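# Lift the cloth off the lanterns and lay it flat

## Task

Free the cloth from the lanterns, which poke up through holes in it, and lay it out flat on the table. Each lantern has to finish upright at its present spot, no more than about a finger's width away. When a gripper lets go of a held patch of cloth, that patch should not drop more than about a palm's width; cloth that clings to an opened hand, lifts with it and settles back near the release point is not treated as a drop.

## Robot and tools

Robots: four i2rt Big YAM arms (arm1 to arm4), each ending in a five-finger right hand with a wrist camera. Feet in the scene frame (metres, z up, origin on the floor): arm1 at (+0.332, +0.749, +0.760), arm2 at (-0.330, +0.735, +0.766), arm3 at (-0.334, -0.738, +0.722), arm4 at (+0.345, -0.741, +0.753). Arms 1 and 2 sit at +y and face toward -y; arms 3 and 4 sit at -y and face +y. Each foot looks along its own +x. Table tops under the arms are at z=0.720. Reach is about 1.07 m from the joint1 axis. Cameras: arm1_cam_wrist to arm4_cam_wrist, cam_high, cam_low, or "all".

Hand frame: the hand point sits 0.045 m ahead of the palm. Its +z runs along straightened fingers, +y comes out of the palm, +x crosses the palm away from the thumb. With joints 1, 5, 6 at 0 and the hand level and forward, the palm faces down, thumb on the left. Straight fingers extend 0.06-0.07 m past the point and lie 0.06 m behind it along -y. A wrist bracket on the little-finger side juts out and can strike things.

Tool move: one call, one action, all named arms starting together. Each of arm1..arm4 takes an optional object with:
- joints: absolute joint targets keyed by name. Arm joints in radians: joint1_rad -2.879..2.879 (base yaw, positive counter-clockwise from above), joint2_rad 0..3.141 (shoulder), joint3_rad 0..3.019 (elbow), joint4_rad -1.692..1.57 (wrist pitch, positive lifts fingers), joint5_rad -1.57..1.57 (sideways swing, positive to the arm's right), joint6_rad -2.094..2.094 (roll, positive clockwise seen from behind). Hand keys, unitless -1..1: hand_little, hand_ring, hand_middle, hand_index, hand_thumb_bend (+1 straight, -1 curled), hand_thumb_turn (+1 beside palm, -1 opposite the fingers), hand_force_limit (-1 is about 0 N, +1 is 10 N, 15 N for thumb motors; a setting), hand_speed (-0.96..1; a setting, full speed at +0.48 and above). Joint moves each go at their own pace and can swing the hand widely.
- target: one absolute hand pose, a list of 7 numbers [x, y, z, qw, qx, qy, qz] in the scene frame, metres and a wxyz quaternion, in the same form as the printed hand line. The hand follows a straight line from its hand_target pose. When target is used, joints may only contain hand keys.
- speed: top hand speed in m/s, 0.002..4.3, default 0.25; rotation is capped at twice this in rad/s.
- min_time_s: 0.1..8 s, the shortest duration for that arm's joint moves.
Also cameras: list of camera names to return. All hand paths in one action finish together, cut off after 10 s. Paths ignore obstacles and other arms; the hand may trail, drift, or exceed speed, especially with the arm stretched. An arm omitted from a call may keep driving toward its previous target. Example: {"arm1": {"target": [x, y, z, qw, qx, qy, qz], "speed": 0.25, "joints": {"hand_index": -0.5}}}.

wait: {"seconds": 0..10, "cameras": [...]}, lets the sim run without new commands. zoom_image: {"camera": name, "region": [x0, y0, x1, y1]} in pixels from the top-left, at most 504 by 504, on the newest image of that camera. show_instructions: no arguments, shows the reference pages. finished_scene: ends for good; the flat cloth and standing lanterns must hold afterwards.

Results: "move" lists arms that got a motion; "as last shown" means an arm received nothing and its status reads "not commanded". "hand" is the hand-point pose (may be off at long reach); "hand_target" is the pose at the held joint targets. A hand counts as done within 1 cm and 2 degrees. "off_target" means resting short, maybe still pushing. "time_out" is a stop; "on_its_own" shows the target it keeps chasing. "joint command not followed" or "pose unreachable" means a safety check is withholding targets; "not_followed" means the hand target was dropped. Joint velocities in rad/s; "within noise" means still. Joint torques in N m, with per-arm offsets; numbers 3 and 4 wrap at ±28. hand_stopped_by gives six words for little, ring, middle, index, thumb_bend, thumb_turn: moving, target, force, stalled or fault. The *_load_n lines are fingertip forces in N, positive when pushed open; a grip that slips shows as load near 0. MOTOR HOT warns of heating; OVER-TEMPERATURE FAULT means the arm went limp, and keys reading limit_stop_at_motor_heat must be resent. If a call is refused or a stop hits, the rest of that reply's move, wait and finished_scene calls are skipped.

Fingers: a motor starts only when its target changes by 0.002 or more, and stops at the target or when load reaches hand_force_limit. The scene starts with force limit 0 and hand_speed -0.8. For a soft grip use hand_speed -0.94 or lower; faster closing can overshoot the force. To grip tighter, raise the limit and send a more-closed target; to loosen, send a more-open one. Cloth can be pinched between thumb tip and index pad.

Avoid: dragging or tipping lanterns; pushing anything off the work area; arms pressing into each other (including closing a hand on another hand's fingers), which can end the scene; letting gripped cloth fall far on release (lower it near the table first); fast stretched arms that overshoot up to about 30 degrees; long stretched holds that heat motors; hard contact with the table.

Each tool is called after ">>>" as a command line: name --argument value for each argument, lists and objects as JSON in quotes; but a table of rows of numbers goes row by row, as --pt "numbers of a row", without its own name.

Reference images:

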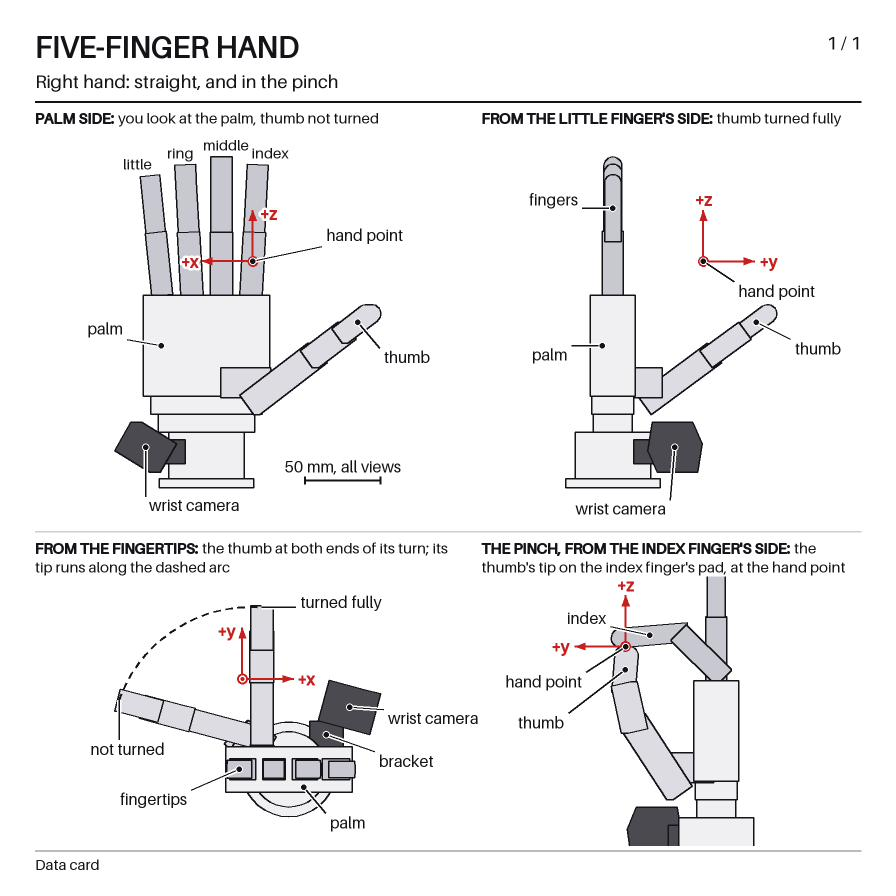

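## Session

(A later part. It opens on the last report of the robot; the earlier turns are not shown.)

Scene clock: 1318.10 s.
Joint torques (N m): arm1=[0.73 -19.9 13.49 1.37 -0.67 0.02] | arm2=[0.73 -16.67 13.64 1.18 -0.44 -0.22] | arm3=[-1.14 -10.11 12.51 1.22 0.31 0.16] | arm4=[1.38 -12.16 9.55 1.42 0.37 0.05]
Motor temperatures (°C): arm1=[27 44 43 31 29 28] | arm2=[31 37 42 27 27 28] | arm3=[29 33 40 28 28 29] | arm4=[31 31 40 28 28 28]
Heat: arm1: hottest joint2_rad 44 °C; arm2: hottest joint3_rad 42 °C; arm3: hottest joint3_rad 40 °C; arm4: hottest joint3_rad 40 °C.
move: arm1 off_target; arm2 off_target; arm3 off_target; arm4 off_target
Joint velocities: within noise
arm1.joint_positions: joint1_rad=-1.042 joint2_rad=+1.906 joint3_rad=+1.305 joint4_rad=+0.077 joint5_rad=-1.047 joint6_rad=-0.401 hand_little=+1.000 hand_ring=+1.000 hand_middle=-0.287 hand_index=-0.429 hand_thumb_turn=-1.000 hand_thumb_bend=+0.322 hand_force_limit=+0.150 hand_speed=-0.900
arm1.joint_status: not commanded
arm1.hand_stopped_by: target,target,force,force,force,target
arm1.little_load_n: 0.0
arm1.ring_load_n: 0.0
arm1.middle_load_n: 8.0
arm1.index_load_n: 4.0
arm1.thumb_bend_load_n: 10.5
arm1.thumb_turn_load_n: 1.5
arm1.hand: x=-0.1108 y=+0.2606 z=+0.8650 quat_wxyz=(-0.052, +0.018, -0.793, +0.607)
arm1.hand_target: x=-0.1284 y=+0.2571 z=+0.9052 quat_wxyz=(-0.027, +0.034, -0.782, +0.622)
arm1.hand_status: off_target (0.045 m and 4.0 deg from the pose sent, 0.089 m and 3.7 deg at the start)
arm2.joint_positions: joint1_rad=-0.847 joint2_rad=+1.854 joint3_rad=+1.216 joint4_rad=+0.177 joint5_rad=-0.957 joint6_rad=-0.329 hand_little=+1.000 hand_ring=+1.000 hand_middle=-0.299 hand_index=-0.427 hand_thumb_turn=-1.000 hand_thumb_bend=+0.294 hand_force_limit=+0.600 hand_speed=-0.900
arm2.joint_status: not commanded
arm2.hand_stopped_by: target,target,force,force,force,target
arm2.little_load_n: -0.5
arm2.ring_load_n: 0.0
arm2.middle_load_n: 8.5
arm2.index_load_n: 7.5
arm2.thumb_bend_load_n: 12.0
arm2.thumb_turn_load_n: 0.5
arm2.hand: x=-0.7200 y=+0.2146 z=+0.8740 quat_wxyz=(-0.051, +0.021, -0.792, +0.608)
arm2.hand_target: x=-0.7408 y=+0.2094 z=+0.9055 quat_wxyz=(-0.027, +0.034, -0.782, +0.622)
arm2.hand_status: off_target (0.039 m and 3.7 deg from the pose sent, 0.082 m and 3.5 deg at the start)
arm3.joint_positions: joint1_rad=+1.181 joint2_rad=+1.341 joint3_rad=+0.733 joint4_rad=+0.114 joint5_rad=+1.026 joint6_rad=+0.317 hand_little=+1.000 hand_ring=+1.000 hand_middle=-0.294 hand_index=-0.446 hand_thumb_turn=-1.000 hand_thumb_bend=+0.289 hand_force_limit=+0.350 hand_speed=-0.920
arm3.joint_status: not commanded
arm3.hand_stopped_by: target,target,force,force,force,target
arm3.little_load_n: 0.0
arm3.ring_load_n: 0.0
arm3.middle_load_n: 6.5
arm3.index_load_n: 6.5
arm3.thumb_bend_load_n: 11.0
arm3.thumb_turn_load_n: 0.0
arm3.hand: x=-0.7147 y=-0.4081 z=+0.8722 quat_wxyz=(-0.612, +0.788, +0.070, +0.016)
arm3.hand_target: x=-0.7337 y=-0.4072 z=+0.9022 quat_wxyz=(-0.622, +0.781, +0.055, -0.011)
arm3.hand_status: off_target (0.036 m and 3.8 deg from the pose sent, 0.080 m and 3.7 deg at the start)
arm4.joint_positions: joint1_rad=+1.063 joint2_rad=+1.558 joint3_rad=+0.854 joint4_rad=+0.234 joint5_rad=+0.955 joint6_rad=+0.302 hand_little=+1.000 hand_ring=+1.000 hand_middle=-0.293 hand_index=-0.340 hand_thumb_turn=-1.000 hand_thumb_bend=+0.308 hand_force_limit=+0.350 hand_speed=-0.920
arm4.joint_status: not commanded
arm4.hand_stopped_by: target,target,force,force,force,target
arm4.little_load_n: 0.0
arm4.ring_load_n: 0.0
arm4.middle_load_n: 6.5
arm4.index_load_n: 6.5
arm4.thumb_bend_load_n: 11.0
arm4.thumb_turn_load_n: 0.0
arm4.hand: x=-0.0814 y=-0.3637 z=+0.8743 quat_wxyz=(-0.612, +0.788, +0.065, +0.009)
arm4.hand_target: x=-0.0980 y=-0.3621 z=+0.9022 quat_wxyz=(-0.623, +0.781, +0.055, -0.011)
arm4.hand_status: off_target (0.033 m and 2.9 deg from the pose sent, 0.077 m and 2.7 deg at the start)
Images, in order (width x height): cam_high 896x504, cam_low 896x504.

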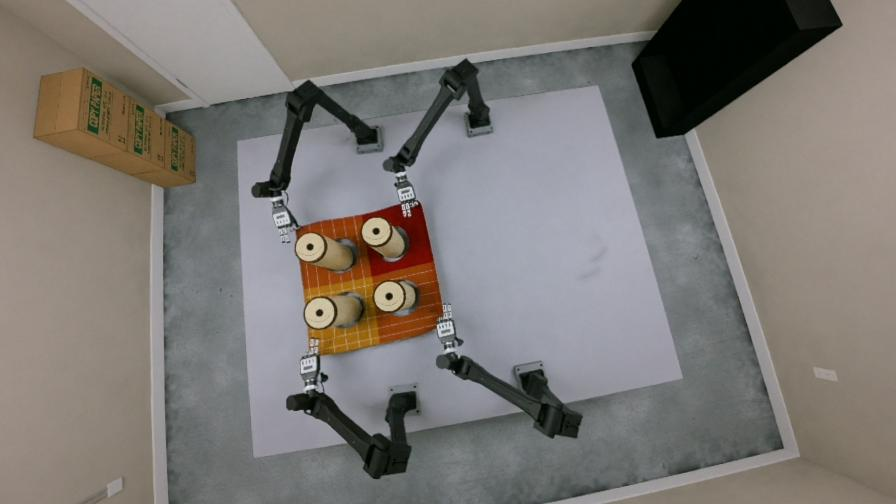

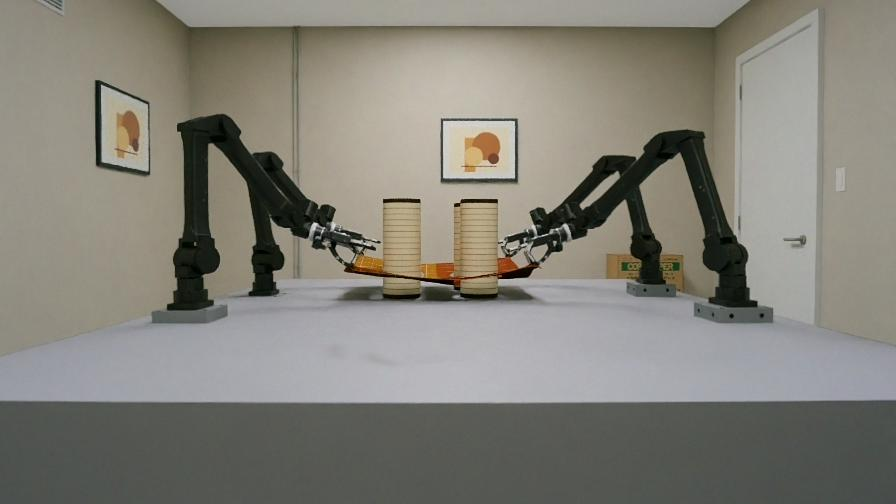

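>>> move --arm1 '{"target": [-0.130, 0.256, 0.985, 0.0272, -0.0341, 0.7819, -0.6220], "speed": 0.07}' --arm2 '{"target": [-0.744, 0.208, 0.985, 0.0272, -0.0341, 0.7819, -0.6220], "speed": 0.07}' --arm3 '{"target": [-0.735, -0.4065, 0.982, 0.6225, -0.7807, -0.0546, 0.0109], "speed": 0.07}' --arm4 '{"target": [-0.099, -0.3615, 0.982, 0.6225, -0.7807, -0.0546, 0.0109], "speed": 0.07}' --cameras '["cam_high", "cam_low"]'

>>> zoom_image --camera "cam_low" --region '[320, 190, 560, 320]'

>>> zoom_image --camera "cam_high" --region '[280, 190, 460, 370]'

Scene clock: 1324.03 s.
Joint torques (N m): arm1=[1.14 -19.19 14.83 1.31 -0.64 0.02] | arm2=[0.79 -16.26 14.91 1.21 -0.44 -0.22] | arm3=[-0.97 -9.7 13.78 1.22 0.33 0.16] | arm4=[1.2 -11.58 10.84 1.36 0.29 0.02]
Motor temperatures (°C): arm1=[27 44 43 31 29 28] | arm2=[31 37 42 27 27 28] | arm3=[29 33 41 28 28 29] | arm4=[31 31 41 28 28 28]
Heat: arm1: hottest joint2_rad 44 °C; arm2: hottest joint3_rad 42 °C; arm3: hottest joint3_rad 41 °C; arm4: hottest joint3_rad 41 °C.
move: arm1 off_target; arm2 off_target; arm3 off_target; arm4 off_target
Joint velocities: within noise
arm1.joint_positions: joint1_rad=-1.042 joint2_rad=+1.817 joint3_rad=+1.403 joint4_rad=-0.113 joint5_rad=-1.048 joint6_rad=-0.401 hand_little=+1.000 hand_ring=+1.000 hand_middle=-0.287 hand_index=-0.429 hand_thumb_turn=-1.000 hand_thumb_bend=+0.322 hand_force_limit=+0.150 hand_speed=-0.900
arm1.joint_status: not commanded
arm1.hand_stopped_by: target,target,force,force,force,target
arm1.little_load_n: 0.0
arm1.ring_load_n: 0.0
arm1.middle_load_n: 8.5
arm1.index_load_n: 4.0
arm1.thumb_bend_load_n: 10.5
arm1.thumb_turn_load_n: 1.5
arm1.hand: x=-0.1137 y=+0.2580 z=+0.9425 quat_wxyz=(-0.054, +0.018, -0.793, +0.607)
arm1.hand_target: x=-0.1282 y=+0.2572 z=+0.9850 quat_wxyz=(-0.027, +0.034, -0.782, +0.622)
arm1.hand_status: off_target (0.046 m and 4.2 deg from the pose sent, 0.122 m and 4.0 deg at the start)
arm2.joint_positions: joint1_rad=-0.849 joint2_rad=+1.760 joint3_rad=+1.315 joint4_rad=-0.018 joint5_rad=-0.959 joint6_rad=-0.331 hand_little=+1.000 hand_ring=+1.000 hand_middle=-0.299 hand_index=-0.427 hand_thumb_turn=-1.000 hand_thumb_bend=+0.294 hand_force_limit=+0.600 hand_speed=-0.900
arm2.joint_status: not commanded
arm2.hand_stopped_by: target,target,force,force,force,target
arm2.little_load_n: 0.0
arm2.ring_load_n: 0.0
arm2.middle_load_n: 9.0
arm2.index_load_n: 7.5
arm2.thumb_bend_load_n: 12.0
arm2.thumb_turn_load_n: 0.0
arm2.hand: x=-0.7244 y=+0.2126 z=+0.9513 quat_wxyz=(-0.052, +0.020, -0.792, +0.608)
arm2.hand_target: x=-0.7425 y=+0.2094 z=+0.9852 quat_wxyz=(-0.027, +0.034, -0.782, +0.622)
arm2.hand_status: off_target (0.039 m and 3.8 deg from the pose sent, 0.114 m and 3.8 deg at the start)
arm3.joint_positions: joint1_rad=+1.183 joint2_rad=+1.239 joint3_rad=+0.872 joint4_rad=-0.129 joint5_rad=+1.027 joint6_rad=+0.318 hand_little=+1.000 hand_ring=+1.000 hand_middle=-0.294 hand_index=-0.446 hand_thumb_turn=-1.000 hand_thumb_bend=+0.289 hand_force_limit=+0.350 hand_speed=-0.920
arm3.joint_status: not commanded
arm3.hand_stopped_by: target,target,force,force,force,target
arm3.little_load_n: 0.0
arm3.ring_load_n: -0.5
arm3.middle_load_n: 6.5
arm3.index_load_n: 7.0
arm3.thumb_bend_load_n: 11.0
arm3.thumb_turn_load_n: 0.0
arm3.hand: x=-0.7185 y=-0.4067 z=+0.9485 quat_wxyz=(-0.611, +0.788, +0.071, +0.016)
arm3.hand_target: x=-0.7336 y=-0.4072 z=+0.9820 quat_wxyz=(-0.622, +0.781, +0.055, -0.011)
arm3.hand_status: off_target (0.037 m and 4.0 deg from the pose sent, 0.112 m and 3.8 deg at the start)
arm4.joint_positions: joint1_rad=+1.063 joint2_rad=+1.441 joint3_rad=+0.963 joint4_rad=+0.005 joint5_rad=+0.955 joint6_rad=+0.302 hand_little=+1.000 hand_ring=+1.000 hand_middle=-0.293 hand_index=-0.340 hand_thumb_turn=-1.000 hand_thumb_bend=+0.308 hand_force_limit=+0.350 hand_speed=-0.920
arm4.joint_status: not commanded
arm4.hand_stopped_by: target,target,force,force,force,target
arm4.little_load_n: 0.0
arm4.ring_load_n: 0.0
arm4.middle_load_n: 6.5
arm4.index_load_n: 6.5
arm4.thumb_bend_load_n: 10.5
arm4.thumb_turn_load_n: 0.0
arm4.hand: x=-0.0842 y=-0.3633 z=+0.9504 quat_wxyz=(-0.612, +0.788, +0.065, +0.009)
arm4.hand_target: x=-0.0978 y=-0.3622 z=+0.9820 quat_wxyz=(-0.623, +0.781, +0.055, -0.011)
arm4.hand_status: off_target (0.035 m and 3.0 deg from the pose sent, 0.109 m and 2.9 deg at the start)
Images, in order (width x height): cam_high 896x504, cam_low 896x504.

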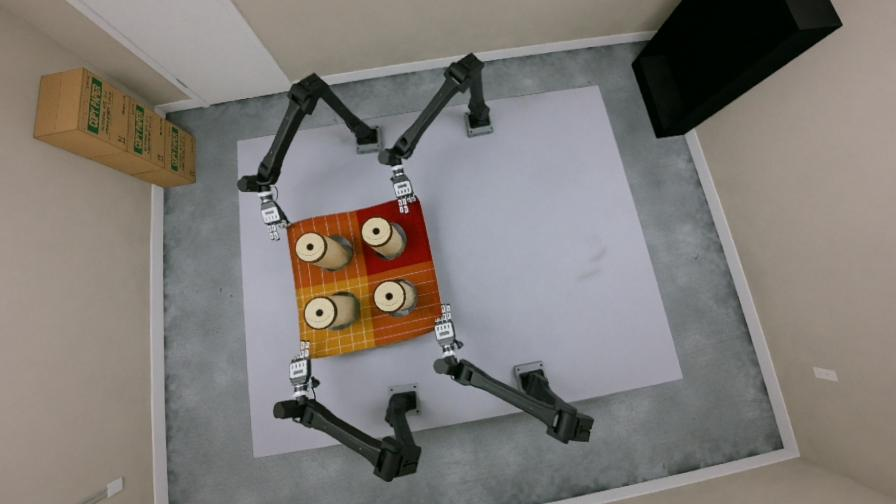

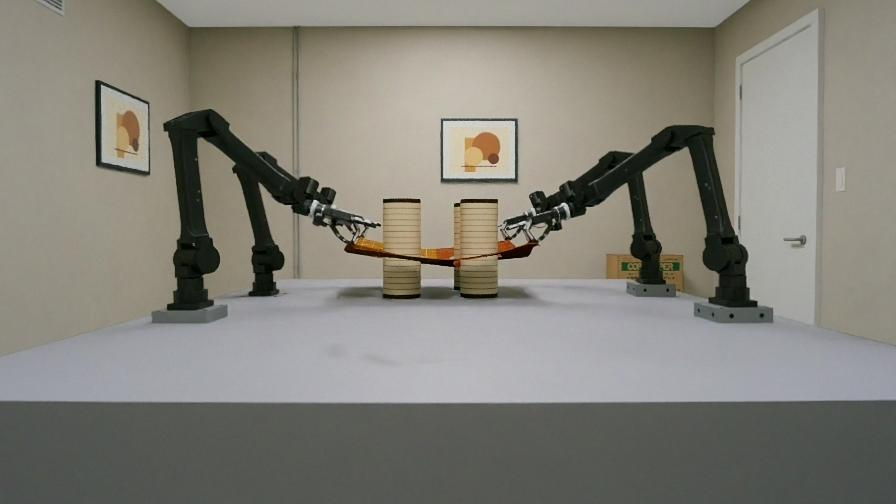

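Scaled by 2.100 from the camera's image (finer frame: 1280x720).

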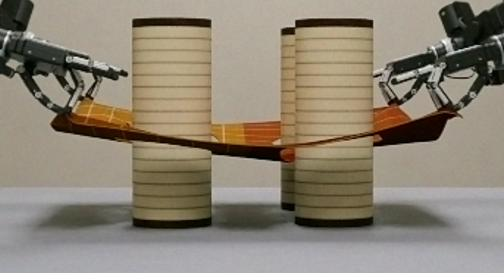

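Scaled by 2.800 from the camera's image (finer frame: 1280x720).

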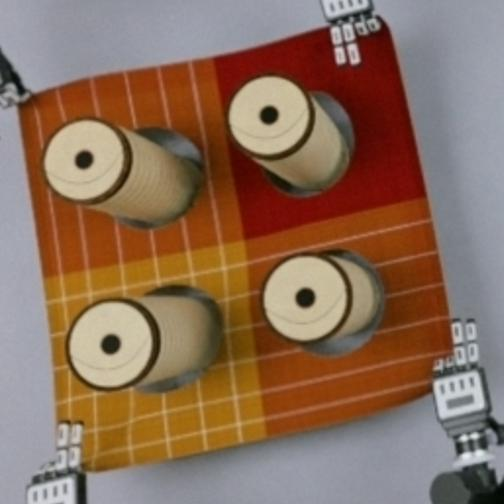

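>>> move --arm1 '{"target": [-0.128, 0.257, 1.085, 0.0272, -0.0341, 0.7819, -0.6220], "speed": 0.09}' --arm2 '{"target": [-0.742, 0.209, 1.08, 0.0272, -0.0341, 0.7819, -0.6220], "speed": 0.09}' --arm3 '{"target": [-0.731, -0.4075, 1.08, 0.6225, -0.7807, -0.0546, 0.0109], "speed": 0.09}' --arm4 '{"target": [-0.097, -0.3625, 1.08, 0.6225, -0.7807, -0.0546, 0.0109], "speed": 0.09}' --cameras '["cam_high", "cam_low"]'

>>> zoom_image --camera "cam_low" --region '[320, 150, 560, 320]'

>>> zoom_image --camera "cam_high" --region '[260, 180, 470, 390]'

Scene clock: 1331.50 s.
Joint torques (N m): arm1=[0.97 -19.43 16.17 1.25 -0.68 0.03] | arm2=[0.85 -16.03 15.92 1.18 -0.4 -0.2] | arm3=[-1.03 -9.17 14.45 1.1 0.32 0.13] | arm4=[0.91 -11.22 11.82 1.36 0.26 0.01]
Motor temperatures (°C): arm1=[27 44 46 31 29 28] | arm2=[31 37 44 27 27 28] | arm3=[29 33 43 28 28 29] | arm4=[31 32 42 28 28 28]
Heat: arm1: hottest joint3_rad 46 °C; arm2: hottest joint3_rad 44 °C; arm3: hottest joint3_rad 43 °C; arm4: hottest joint3_rad 42 °C.
move: arm1 off_target; arm2 off_target; arm3 off_target; arm4 off_target
Joint velocities: within noise
arm1.joint_positions: joint1_rad=-1.042 joint2_rad=+1.756 joint3_rad=+1.581 joint4_rad=-0.358 joint5_rad=-1.048 joint6_rad=-0.401 hand_little=+1.000 hand_ring=+1.000 hand_middle=-0.287 hand_index=-0.429 hand_thumb_turn=-1.000 hand_thumb_bend=+0.322 hand_force_limit=+0.150 hand_speed=-0.900
arm1.joint_status: not commanded
arm1.hand_stopped_by: target,target,force,force,force,target
arm1.little_load_n: 0.0
arm1.ring_load_n: 0.0
arm1.middle_load_n: 8.0
arm1.index_load_n: 4.5
arm1.thumb_bend_load_n: 10.5
arm1.thumb_turn_load_n: 1.5
arm1.hand: x=-0.1167 y=+0.2552 z=+1.0382 quat_wxyz=(-0.056, +0.016, -0.794, +0.605)
arm1.hand_target: x=-0.1259 y=+0.2584 z=+1.0844 quat_wxyz=(-0.027, +0.034, -0.782, +0.622)
arm1.hand_status: off_target (0.048 m and 4.5 deg from the pose sent, 0.143 m and 4.2 deg at the start)
arm2.joint_positions: joint1_rad=-0.849 joint2_rad=+1.690 joint3_rad=+1.476 joint4_rad=-0.252 joint5_rad=-0.959 joint6_rad=-0.331 hand_little=+1.000 hand_ring=+1.000 hand_middle=-0.299 hand_index=-0.427 hand_thumb_turn=-1.000 hand_thumb_bend=+0.294 hand_force_limit=+0.600 hand_speed=-0.900
arm2.joint_status: not commanded
arm2.hand_stopped_by: target,target,force,force,force,target
arm2.little_load_n: 0.0
arm2.ring_load_n: 0.0
arm2.middle_load_n: 8.5
arm2.index_load_n: 7.5
arm2.thumb_bend_load_n: 12.0
arm2.thumb_turn_load_n: 0.0
arm2.hand: x=-0.7267 y=+0.2110 z=+1.0436 quat_wxyz=(-0.053, +0.020, -0.792, +0.607)
arm2.hand_target: x=-0.7403 y=+0.2105 z=+1.0799 quat_wxyz=(-0.027, +0.034, -0.782, +0.622)
arm2.hand_status: off_target (0.040 m and 3.9 deg from the pose sent, 0.130 m and 3.8 deg at the start)
arm3.joint_positions: joint1_rad=+1.183 joint2_rad=+1.181 joint3_rad=+1.084 joint4_rad=-0.400 joint5_rad=+1.027 joint6_rad=+0.318 hand_little=+1.000 hand_ring=+1.000 hand_middle=-0.294 hand_index=-0.446 hand_thumb_turn=-1.000 hand_thumb_bend=+0.289 hand_force_limit=+0.350 hand_speed=-0.920
arm3.joint_status: not commanded
arm3.hand_stopped_by: target,target,force,force,force,target
arm3.little_load_n: -0.5
arm3.ring_load_n: 0.0
arm3.middle_load_n: 6.5
arm3.index_load_n: 7.0
arm3.thumb_bend_load_n: 11.0
arm3.thumb_turn_load_n: 0.0
arm3.hand: x=-0.7201 y=-0.4053 z=+1.0450 quat_wxyz=(-0.611, +0.788, +0.071, +0.016)
arm3.hand_target: x=-0.7295 y=-0.4081 z=+1.0797 quat_wxyz=(-0.622, +0.781, +0.055, -0.011)
arm3.hand_status: off_target (0.037 m and 3.9 deg from the pose sent, 0.132 m and 4.0 deg at the start)
arm4.joint_positions: joint1_rad=+1.063 joint2_rad=+1.361 joint3_rad=+1.148 joint4_rad=-0.261 joint5_rad=+0.953 joint6_rad=+0.302 hand_little=+1.000 hand_ring=+1.000 hand_middle=-0.293 hand_index=-0.340 hand_thumb_turn=-1.000 hand_thumb_bend=+0.308 hand_force_limit=+0.350 hand_speed=-0.920
arm4.joint_status: not commanded
arm4.hand_stopped_by: target,target,force,force,force,target
arm4.little_load_n: 0.0
arm4.ring_load_n: -0.5
arm4.middle_load_n: 6.5
arm4.index_load_n: 6.5
arm4.thumb_bend_load_n: 10.5
arm4.thumb_turn_load_n: 0.0
arm4.hand: x=-0.0878 y=-0.3630 z=+1.0452 quat_wxyz=(-0.611, +0.789, +0.066, +0.009)
arm4.hand_target: x=-0.0957 y=-0.3632 z=+1.0799 quat_wxyz=(-0.623, +0.780, +0.055, -0.011)
arm4.hand_status: off_target (0.036 m and 3.1 deg from the pose sent, 0.130 m and 3.0 deg at the start)
Images, in order (width x height): cam_high 896x504, cam_low 896x504.

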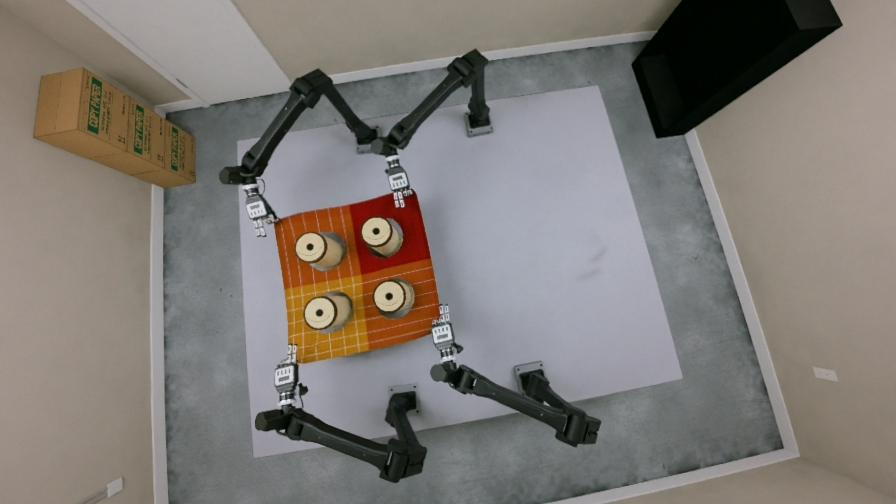

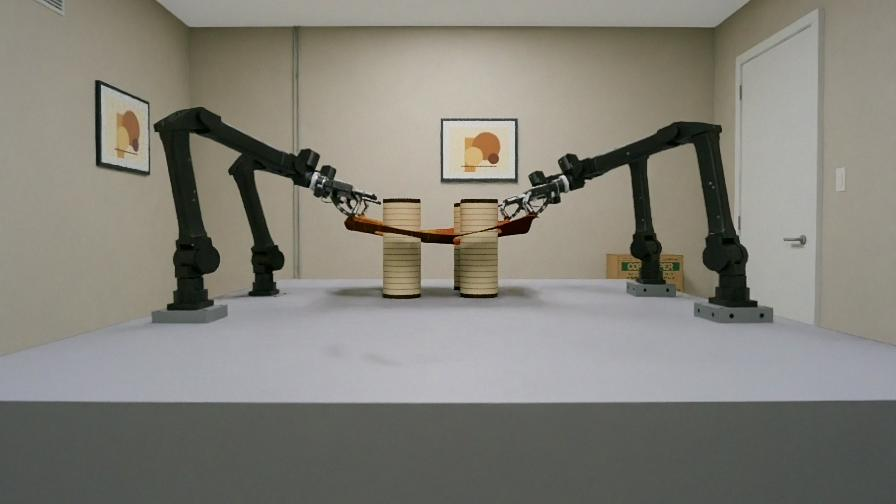

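Scaled by 2.100 from the camera's image (finer frame: 1280x720).

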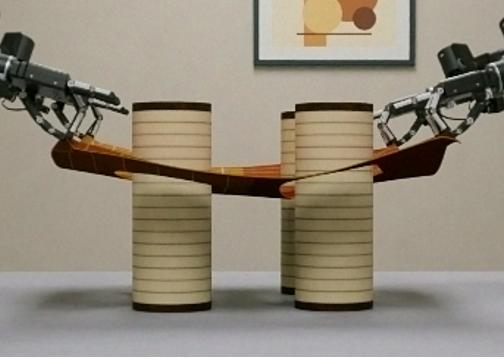

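Scaled by 2.400 from the camera's image (finer frame: 1280x720).

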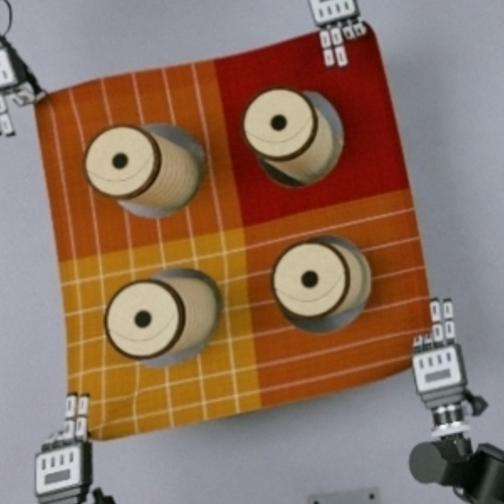

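>>> move --arm1 '{"target": [-0.126, 0.261, 1.19, 0.0272, -0.0341, 0.7819, -0.6220], "speed": 0.09}' --arm2 '{"target": [-0.740, 0.211, 1.185, 0.0272, -0.0341, 0.7819, -0.6220], "speed": 0.09}' --arm3 '{"target": [-0.729, -0.4085, 1.183, 0.6225, -0.7807, -0.0546, 0.0109], "speed": 0.09}' --arm4 '{"target": [-0.094, -0.3635, 1.183, 0.6225, -0.7807, -0.0546, 0.0109], "speed": 0.09}' --cameras '["cam_high", "cam_low"]'

>>> zoom_image --camera "cam_low" --region '[320, 150, 560, 320]'

>>> zoom_image --camera "cam_high" --region '[260, 180, 470, 390]'

Scene clock: 1337.97 s.
Joint torques (N m): arm1=[0.67 -17.73 16.1 1.26 -0.62 -0.02] | arm2=[0.79 -15.21 16.23 1.2 -0.4 -0.2] | arm3=[-1.03 -7.24 14.23 1.13 0.34 0.14] | arm4=[0.56 -10.64 12.12 1.37 0.26 -0.03]
Motor temperatures (°C): arm1=[27 45 46 31 29 28] | arm2=[31 37 45 27 27 28] | arm3=[29 33 45 28 28 29] | arm4=[31 32 43 28 28 28]
Heat: arm1: hottest joint3_rad 46 °C; arm2: hottest joint3_rad 45 °C; arm3: hottest joint3_rad 45 °C; arm4: hottest joint3_rad 43 °C.
move: arm1 off_target; arm2 off_target; arm3 off_target; arm4 off_target
Joint velocities: within noise
arm1.joint_positions: joint1_rad=-1.046 joint2_rad=+1.742 joint3_rad=+1.864 joint4_rad=-0.639 joint5_rad=-1.053 joint6_rad=-0.401 hand_little=+1.000 hand_ring=+1.000 hand_middle=-0.287 hand_index=-0.429 hand_thumb_turn=-1.000 hand_thumb_bend=+0.322 hand_force_limit=+0.150 hand_speed=-0.900
arm1.joint_status: not commanded
arm1.hand_stopped_by: target,target,force,force,force,target
arm1.little_load_n: 0.0
arm1.ring_load_n: 0.0
arm1.middle_load_n: 8.0
arm1.index_load_n: 4.0
arm1.thumb_bend_load_n: 10.5
arm1.thumb_turn_load_n: 1.5
arm1.hand: x=-0.1175 y=+0.2556 z=+1.1553 quat_wxyz=(-0.051, +0.021, -0.791, +0.610)
arm1.hand_target: x=-0.1243 y=+0.2620 z=+1.1895 quat_wxyz=(-0.027, +0.034, -0.782, +0.622)
arm1.hand_status: off_target (0.036 m and 3.6 deg from the pose sent, 0.152 m and 4.5 deg at the start)
arm2.joint_positions: joint1_rad=-0.849 joint2_rad=+1.671 joint3_rad=+1.739 joint4_rad=-0.524 joint5_rad=-0.959 joint6_rad=-0.331 hand_little=+1.000 hand_ring=+1.000 hand_middle=-0.299 hand_index=-0.427 hand_thumb_turn=-1.000 hand_thumb_bend=+0.294 hand_force_limit=+0.600 hand_speed=-0.900
arm2.joint_status: not commanded
arm2.hand_stopped_by: target,target,force,force,force,target
arm2.little_load_n: 0.0
arm2.ring_load_n: -0.5
arm2.middle_load_n: 9.0
arm2.index_load_n: 7.5
arm2.thumb_bend_load_n: 12.0
arm2.thumb_turn_load_n: 0.5
arm2.hand: x=-0.7286 y=+0.2097 z=+1.1538 quat_wxyz=(-0.050, +0.022, -0.791, +0.610)
arm2.hand_target: x=-0.7385 y=+0.2122 z=+1.1846 quat_wxyz=(-0.027, +0.034, -0.782, +0.622)
arm2.hand_status: off_target (0.033 m and 3.4 deg from the pose sent, 0.142 m and 3.9 deg at the start)
arm3.joint_positions: joint1_rad=+1.186 joint2_rad=+1.183 joint3_rad=+1.376 joint4_rad=-0.667 joint5_rad=+1.028 joint6_rad=+0.319 hand_little=+1.000 hand_ring=+1.000 hand_middle=-0.294 hand_index=-0.446 hand_thumb_turn=-1.000 hand_thumb_bend=+0.289 hand_force_limit=+0.350 hand_speed=-0.920
arm3.joint_status: not commanded
arm3.hand_stopped_by: target,target,force,force,force,target
arm3.little_load_n: -0.5
arm3.ring_load_n: 0.0
arm3.middle_load_n: 6.5
arm3.index_load_n: 7.0
arm3.thumb_bend_load_n: 11.0
arm3.thumb_turn_load_n: 0.0
arm3.hand: x=-0.7195 y=-0.4061 z=+1.1588 quat_wxyz=(-0.615, +0.785, +0.065, +0.008)
arm3.hand_target: x=-0.7281 y=-0.4090 z=+1.1826 quat_wxyz=(-0.623, +0.780, +0.055, -0.011)
arm3.hand_status: off_target (0.026 m and 2.7 deg from the pose sent, 0.138 m and 3.9 deg at the start)
arm4.joint_positions: joint1_rad=+1.063 joint2_rad=+1.345 joint3_rad=+1.406 joint4_rad=-0.528 joint5_rad=+0.949 joint6_rad=+0.302 hand_little=+1.000 hand_ring=+1.000 hand_middle=-0.293 hand_index=-0.340 hand_thumb_turn=-1.000 hand_thumb_bend=+0.308 hand_force_limit=+0.350 hand_speed=-0.920
arm4.joint_status: not commanded
arm4.hand_stopped_by: target,target,force,force,force,target
arm4.little_load_n: 0.0
arm4.ring_load_n: -0.5
arm4.middle_load_n: 7.0
arm4.index_load_n: 6.5
arm4.thumb_bend_load_n: 10.5
arm4.thumb_turn_load_n: 0.0
arm4.hand: x=-0.0911 y=-0.3633 z=+1.1501 quat_wxyz=(-0.612, +0.788, +0.065, +0.005)
arm4.hand_target: x=-0.0928 y=-0.3642 z=+1.1825 quat_wxyz=(-0.623, +0.780, +0.055, -0.011)
arm4.hand_status: off_target (0.033 m and 2.6 deg from the pose sent, 0.138 m and 3.1 deg at the start)
Images, in order (width x height): cam_high 896x504, cam_low 896x504.

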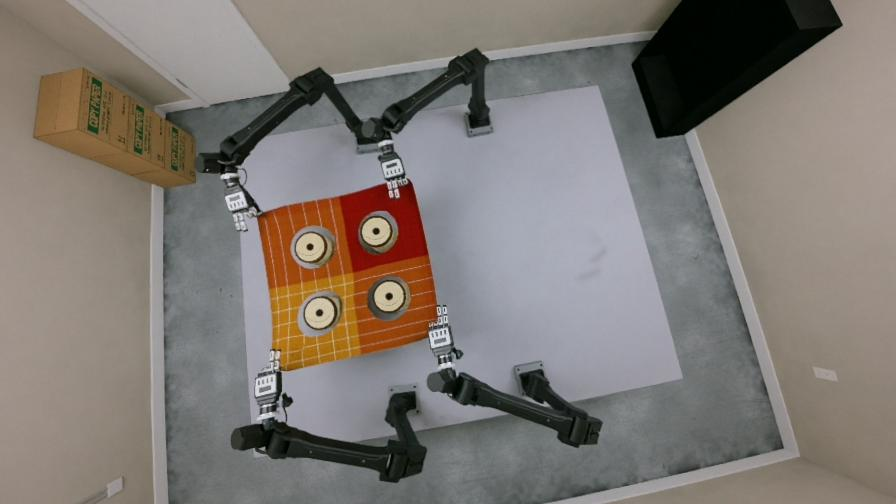

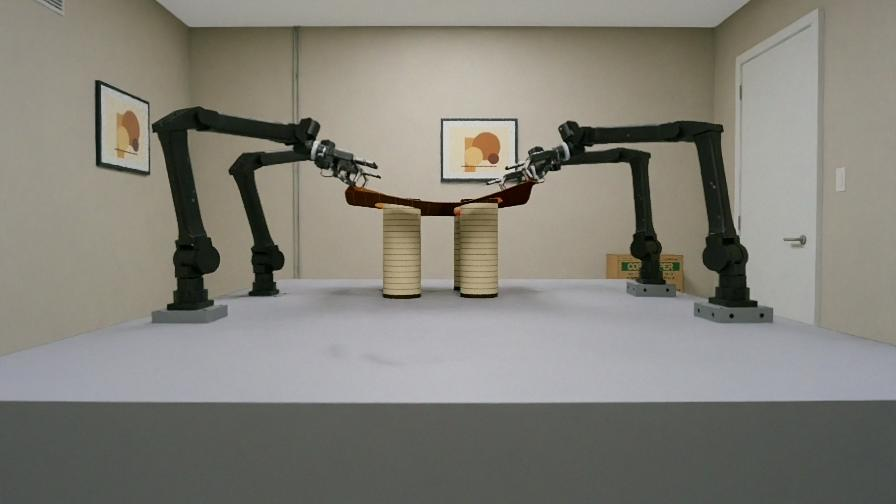

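Scaled by 2.100 from the camera's image (finer frame: 1280x720).

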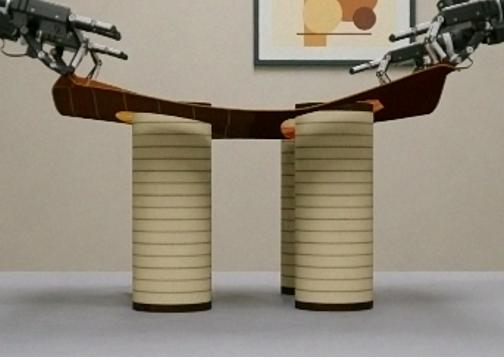

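Scaled by 2.400 from the camera's image (finer frame: 1280x720).

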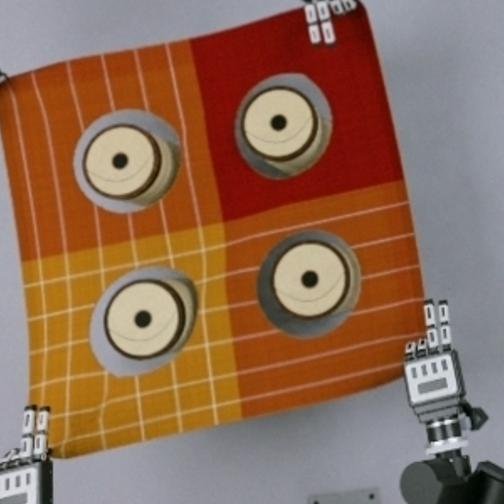

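>>> move --arm1 '{"target": [-0.124, 0.262, 1.315, 0.0272, -0.0341, 0.7819, -0.6220], "speed": 0.1}' --arm2 '{"target": [-0.738, 0.213, 1.315, 0.0272, -0.0341, 0.7819, -0.6220], "speed": 0.1}' --arm3 '{"target": [-0.727, -0.4095, 1.31, 0.6225, -0.7807, -0.0546, 0.0109], "speed": 0.1}' --arm4 '{"target": [-0.092, -0.364, 1.315, 0.6225, -0.7807, -0.0546, 0.0109], "speed": 0.1}' --cameras '["cam_high", "cam_low"]'

>>> zoom_image --camera "cam_low" --region '[320, 100, 560, 320]'

>>> zoom_image --camera "cam_high" --region '[230, 160, 470, 400]'

Scene clock: 1345.13 s.
Joint torques (N m): arm1=[0.21 -18.02 14.43 1.29 -0.62 -0.04] | arm2=[0.79 -15.21 14.93 1.2 -0.4 -0.19] | arm3=[-1.26 -8.29 12.94 1.2 0.33 0.12] | arm4=[0.26 -9.99 11.43 1.42 0.24 -0.04]
Motor temperatures (°C): arm1=[27 45 48 31 29 28] | arm2=[31 37 46 27 27 28] | arm3=[29 33 45 28 28 29] | arm4=[31 32 44 28 28 28]
Heat: arm1: hottest joint3_rad 48 °C; arm2: hottest joint3_rad 46 °C; arm3: hottest joint3_rad 45 °C; arm4: hottest joint3_rad 44 °C.
move: arm1 off_target; arm2 off_target; arm3 off_target; arm4 off_target
Joint velocities: within noise
arm1.joint_positions: joint1_rad=-1.048 joint2_rad=+1.918 joint3_rad=+2.504 joint4_rad=-1.086 joint5_rad=-1.054 joint6_rad=-0.399 hand_little=+1.000 hand_ring=+1.000 hand_middle=-0.287 hand_index=-0.429 hand_thumb_turn=-1.000 hand_thumb_bend=+0.322 hand_force_limit=+0.150 hand_speed=-0.900
arm1.joint_status: not commanded
arm1.hand_stopped_by: target,target,force,force,force,target
arm1.little_load_n: -0.5
arm1.ring_load_n: 0.0
arm1.middle_load_n: 8.0
arm1.index_load_n: 4.5
arm1.thumb_bend_load_n: 10.5
arm1.thumb_turn_load_n: 1.5
arm1.hand: x=-0.1205 y=+0.2542 z=+1.2934 quat_wxyz=(-0.045, +0.024, -0.788, +0.613)
arm1.hand_target: x=-0.1231 y=+0.2626 z=+1.3143 quat_wxyz=(-0.026, +0.034, -0.781, +0.623)
arm1.hand_status: off_target (0.023 m and 2.7 deg from the pose sent, 0.160 m and 3.6 deg at the start)
arm2.joint_positions: joint1_rad=-0.849 joint2_rad=+1.798 joint3_rad=+2.289 joint4_rad=-0.934 joint5_rad=-0.959 joint6_rad=-0.331 hand_little=+1.000 hand_ring=+1.000 hand_middle=-0.299 hand_index=-0.427 hand_thumb_turn=-1.000 hand_thumb_bend=+0.294 hand_force_limit=+0.600 hand_speed=-0.900
arm2.joint_status: not commanded
arm2.hand_stopped_by: target,target,force,force,force,target
arm2.little_load_n: 0.0
arm2.ring_load_n: 0.0
arm2.middle_load_n: 9.0
arm2.index_load_n: 7.0
arm2.thumb_bend_load_n: 12.0
arm2.thumb_turn_load_n: 0.0
arm2.hand: x=-0.7318 y=+0.2077 z=+1.2933 quat_wxyz=(-0.045, +0.026, -0.789, +0.613)
arm2.hand_target: x=-0.7370 y=+0.2137 z=+1.3145 quat_wxyz=(-0.027, +0.034, -0.781, +0.623)
arm2.hand_status: off_target (0.023 m and 2.6 deg from the pose sent, 0.162 m and 3.4 deg at the start)
arm3.joint_positions: joint1_rad=+1.188 joint2_rad=+1.314 joint3_rad=+1.853 joint4_rad=-1.012 joint5_rad=+1.030 joint6_rad=+0.321 hand_little=+1.000 hand_ring=+1.000 hand_middle=-0.294 hand_index=-0.446 hand_thumb_turn=-1.000 hand_thumb_bend=+0.289 hand_force_limit=+0.350 hand_speed=-0.920
arm3.joint_status: not commanded
arm3.hand_stopped_by: target,target,force,force,force,target
arm3.little_load_n: 0.0
arm3.ring_load_n: 0.0
arm3.middle_load_n: 6.5
arm3.index_load_n: 7.0
arm3.thumb_bend_load_n: 11.0
arm3.thumb_turn_load_n: -0.5
arm3.hand: x=-0.7227 y=-0.4048 z=+1.2894 quat_wxyz=(-0.616, +0.785, +0.064, +0.007)
arm3.hand_target: x=-0.7262 y=-0.4097 z=+1.3096 quat_wxyz=(-0.623, +0.780, +0.055, -0.011)
arm3.hand_status: off_target (0.022 m and 2.5 deg from the pose sent, 0.151 m and 2.7 deg at the start)
arm4.joint_positions: joint1_rad=+1.063 joint2_rad=+1.434 joint3_rad=+1.875 joint4_rad=-0.888 joint5_rad=+0.945 joint6_rad=+0.299 hand_little=+1.000 hand_ring=+1.000 hand_middle=-0.293 hand_index=-0.340 hand_thumb_turn=-1.000 hand_thumb_bend=+0.308 hand_force_limit=+0.350 hand_speed=-0.920
arm4.joint_status: not commanded
arm4.hand_stopped_by: target,target,force,force,force,target
arm4.little_load_n: 0.0
arm4.ring_load_n: 0.0
arm4.middle_load_n: 7.0
arm4.index_load_n: 6.5
arm4.thumb_bend_load_n: 10.5
arm4.thumb_turn_load_n: 0.0
arm4.hand: x=-0.0932 y=-0.3648 z=+1.2934 quat_wxyz=(-0.616, +0.785, +0.062, -0.002)
arm4.hand_target: x=-0.0915 y=-0.3644 z=+1.3145 quat_wxyz=(-0.623, +0.780, +0.055, -0.011)
arm4.hand_status: off_target (0.022 m and 1.6 deg from the pose sent, 0.165 m and 2.6 deg at the start)
Images, in order (width x height): cam_high 896x504, cam_low 896x504.

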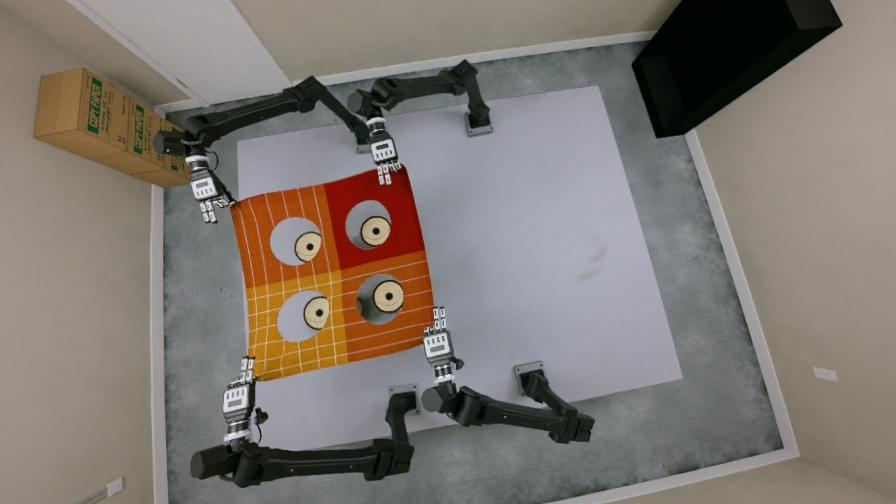

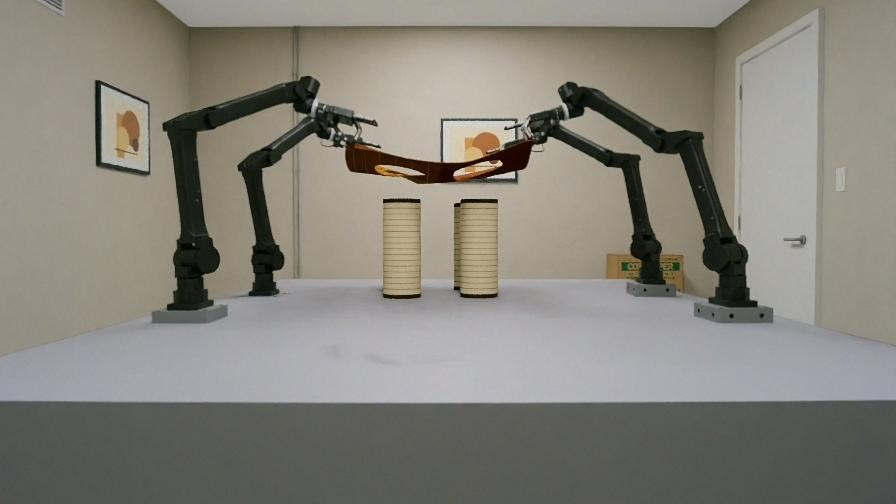

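Scaled by 2.100 from the camera's image (finer frame: 1280x720).

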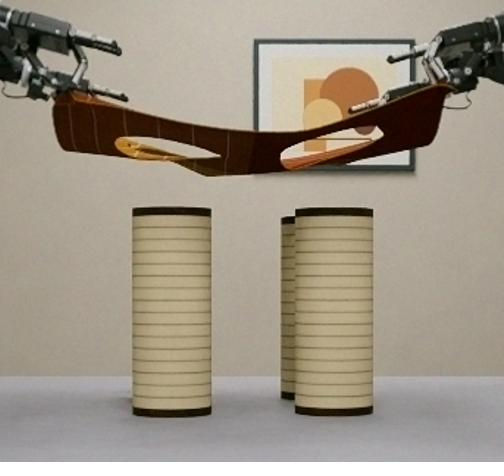

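Scaled by 2.100 from the camera's image (finer frame: 1280x720).

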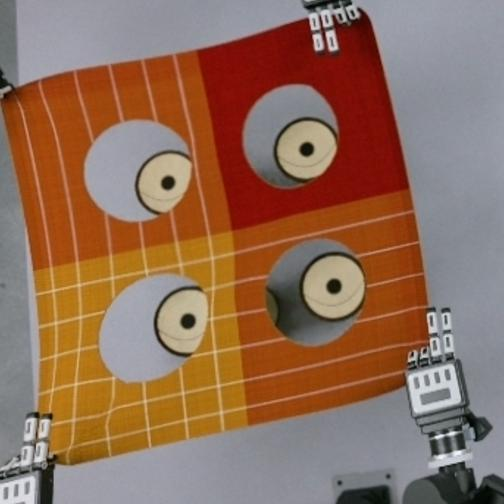

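>>> move --arm1 '{"target": [0.127, 0.262, 1.315, 0.0272, -0.0341, 0.7819, -0.6220], "speed": 0.09}' --arm2 '{"target": [-0.487, 0.213, 1.315, 0.0272, -0.0341, 0.7819, -0.6220], "speed": 0.09}' --arm3 '{"target": [-0.476, -0.4095, 1.31, 0.6225, -0.7807, -0.0546, 0.0109], "speed": 0.09}' --arm4 '{"target": [0.159, -0.364, 1.315, 0.6225, -0.7807, -0.0546, 0.0109], "speed": 0.09}' --cameras '["cam_high", "cam_low"]'

Scene clock: 1359.43 s.
Joint torques (N m): arm1=[2.49 -11.52 10.48 2.52 -0.3 0.15] | arm2=[1.85 -10.7 9.68 2.62 -0.11 -0.05] | arm3=[-2.43 -1.26 8.68 2.37 -0.16 -0.03] | arm4=[-0.09 -3.84 7.57 2.81 0.05 -0.11]
Motor temperatures (°C): arm1=[27 45 48 31 29 28] | arm2=[31 37 46 27 27 28] | arm3=[29 33 45 28 28 29] | arm4=[31 31 45 28 28 28]
Heat: arm1: hottest joint3_rad 48 °C; arm2: hottest joint3_rad 46 °C; arm3: hottest joint3_rad 45 °C; arm4: hottest joint3_rad 45 °C.
move: arm1 off_target; arm2 done; arm3 done; arm4 done
Joint velocities: within noise
arm1.joint_positions: joint1_rad=-0.735 joint2_rad=+1.319 joint3_rad=+1.752 joint4_rad=-0.775 joint5_rad=-0.745 joint6_rad=-0.218 hand_little=+1.000 hand_ring=+1.000 hand_middle=-0.287 hand_index=-0.429 hand_thumb_turn=-1.000 hand_thumb_bend=+0.322 hand_force_limit=+0.150 hand_speed=-0.900
arm1.joint_status: not commanded
arm1.hand_stopped_by: target,target,force,force,force,target
arm1.little_load_n: 0.0
arm1.ring_load_n: 0.0
arm1.middle_load_n: 8.5
arm1.index_load_n: 4.5
arm1.thumb_bend_load_n: 10.5
arm1.thumb_turn_load_n: 1.5
arm1.hand: x=+0.1173 y=+0.2596 z=+1.3007 quat_wxyz=(-0.032, +0.026, -0.791, +0.610)
arm1.hand_target: x=+0.1269 y=+0.2623 z=+1.3148 quat_wxyz=(-0.027, +0.034, -0.782, +0.622)
arm1.hand_status: off_target (0.017 m and 2.1 deg from the pose sent, 0.248 m and 2.7 deg at the start)
arm2.joint_positions: joint1_rad=-0.474 joint2_rad=+1.309 joint3_rad=+1.734 joint4_rad=-0.723 joint5_rad=-0.594 joint6_rad=-0.165 hand_little=+1.000 hand_ring=+1.000 hand_middle=-0.299 hand_index=-0.427 hand_thumb_turn=-1.000 hand_thumb_bend=+0.294 hand_force_limit=+0.600 hand_speed=-0.900
arm2.joint_status: not commanded
arm2.hand_stopped_by: target,target,force,force,force,target
arm2.little_load_n: 0.0
arm2.ring_load_n: 0.0
arm2.middle_load_n: 8.5
arm2.index_load_n: 7.5
arm2.thumb_bend_load_n: 12.0
arm2.thumb_turn_load_n: 0.0
arm2.hand: x=-0.4892 y=+0.2122 z=+1.3105 quat_wxyz=(-0.030, +0.033, -0.787, +0.615)
arm2.hand_target: x=-0.4871 y=+0.2131 z=+1.3150 quat_wxyz=(-0.027, +0.034, -0.782, +0.622)
arm2.hand_status: done (0.005 m and 1.1 deg from the pose sent, 0.246 m and 2.7 deg at the start)
arm3.joint_positions: joint1_rad=+0.621 joint2_rad=+0.854 joint3_rad=+1.564 joint4_rad=-0.988 joint5_rad=+0.486 joint6_rad=+0.071 hand_little=+1.000 hand_ring=+1.000 hand_middle=-0.294 hand_index=-0.446 hand_thumb_turn=-1.000 hand_thumb_bend=+0.289 hand_force_limit=+0.350 hand_speed=-0.920
arm3.joint_status: not commanded
arm3.hand_stopped_by: target,target,force,force,force,target
arm3.little_load_n: 0.0
arm3.ring_load_n: 0.0
arm3.middle_load_n: 6.5
arm3.index_load_n: 7.0
arm3.thumb_bend_load_n: 11.0
arm3.thumb_turn_load_n: 0.0
arm3.hand: x=-0.4769 y=-0.4089 z=+1.3020 quat_wxyz=(-0.613, +0.788, +0.057, -0.006)
arm3.hand_target: x=-0.4760 y=-0.4095 z=+1.3099 quat_wxyz=(-0.622, +0.781, +0.055, -0.011)
arm3.hand_status: done (0.008 m and 1.5 deg from the pose sent, 0.248 m and 2.5 deg at the start)
arm4.joint_positions: joint1_rad=+0.580 joint2_rad=+0.971 joint3_rad=+1.524 joint4_rad=-0.855 joint5_rad=+0.484 joint6_rad=+0.091 hand_little=+1.000 hand_ring=+1.000 hand_middle=-0.293 hand_index=-0.340 hand_thumb_turn=-1.000 hand_thumb_bend=+0.308 hand_force_limit=+0.350 hand_speed=-0.920
arm4.joint_status: not commanded
arm4.hand_stopped_by: target,target,force,force,force,target
arm4.little_load_n: 0.0
arm4.ring_load_n: 0.0
arm4.middle_load_n: 6.5
arm4.index_load_n: 6.5
arm4.thumb_bend_load_n: 10.5
arm4.thumb_turn_load_n: 0.0
arm4.hand: x=+0.1550 y=-0.3643 z=+1.3066 quat_wxyz=(-0.612, +0.789, +0.058, -0.010)
arm4.hand_target: x=+0.1591 y=-0.3641 z=+1.3150 quat_wxyz=(-0.622, +0.781, +0.054, -0.011)
arm4.hand_status: done (0.009 m and 1.6 deg from the pose sent, 0.253 m and 1.6 deg at the start)
Images, in order (width x height): cam_high 896x504, cam_low 896x504.

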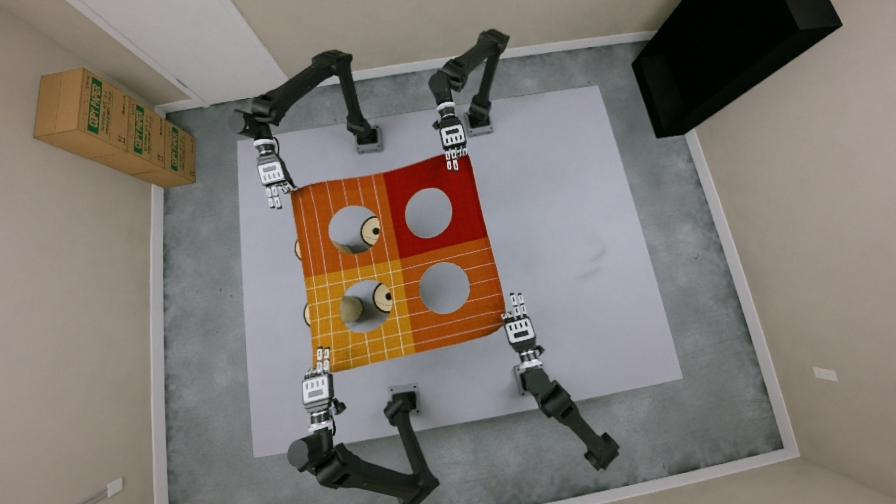

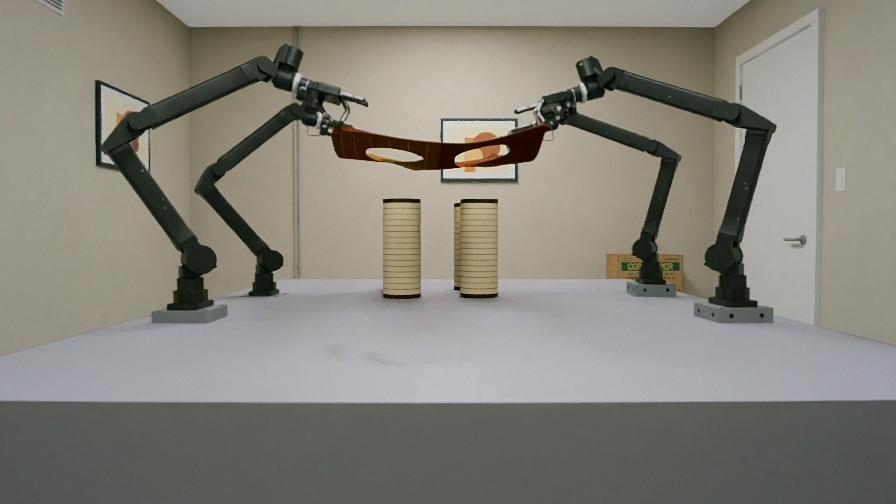

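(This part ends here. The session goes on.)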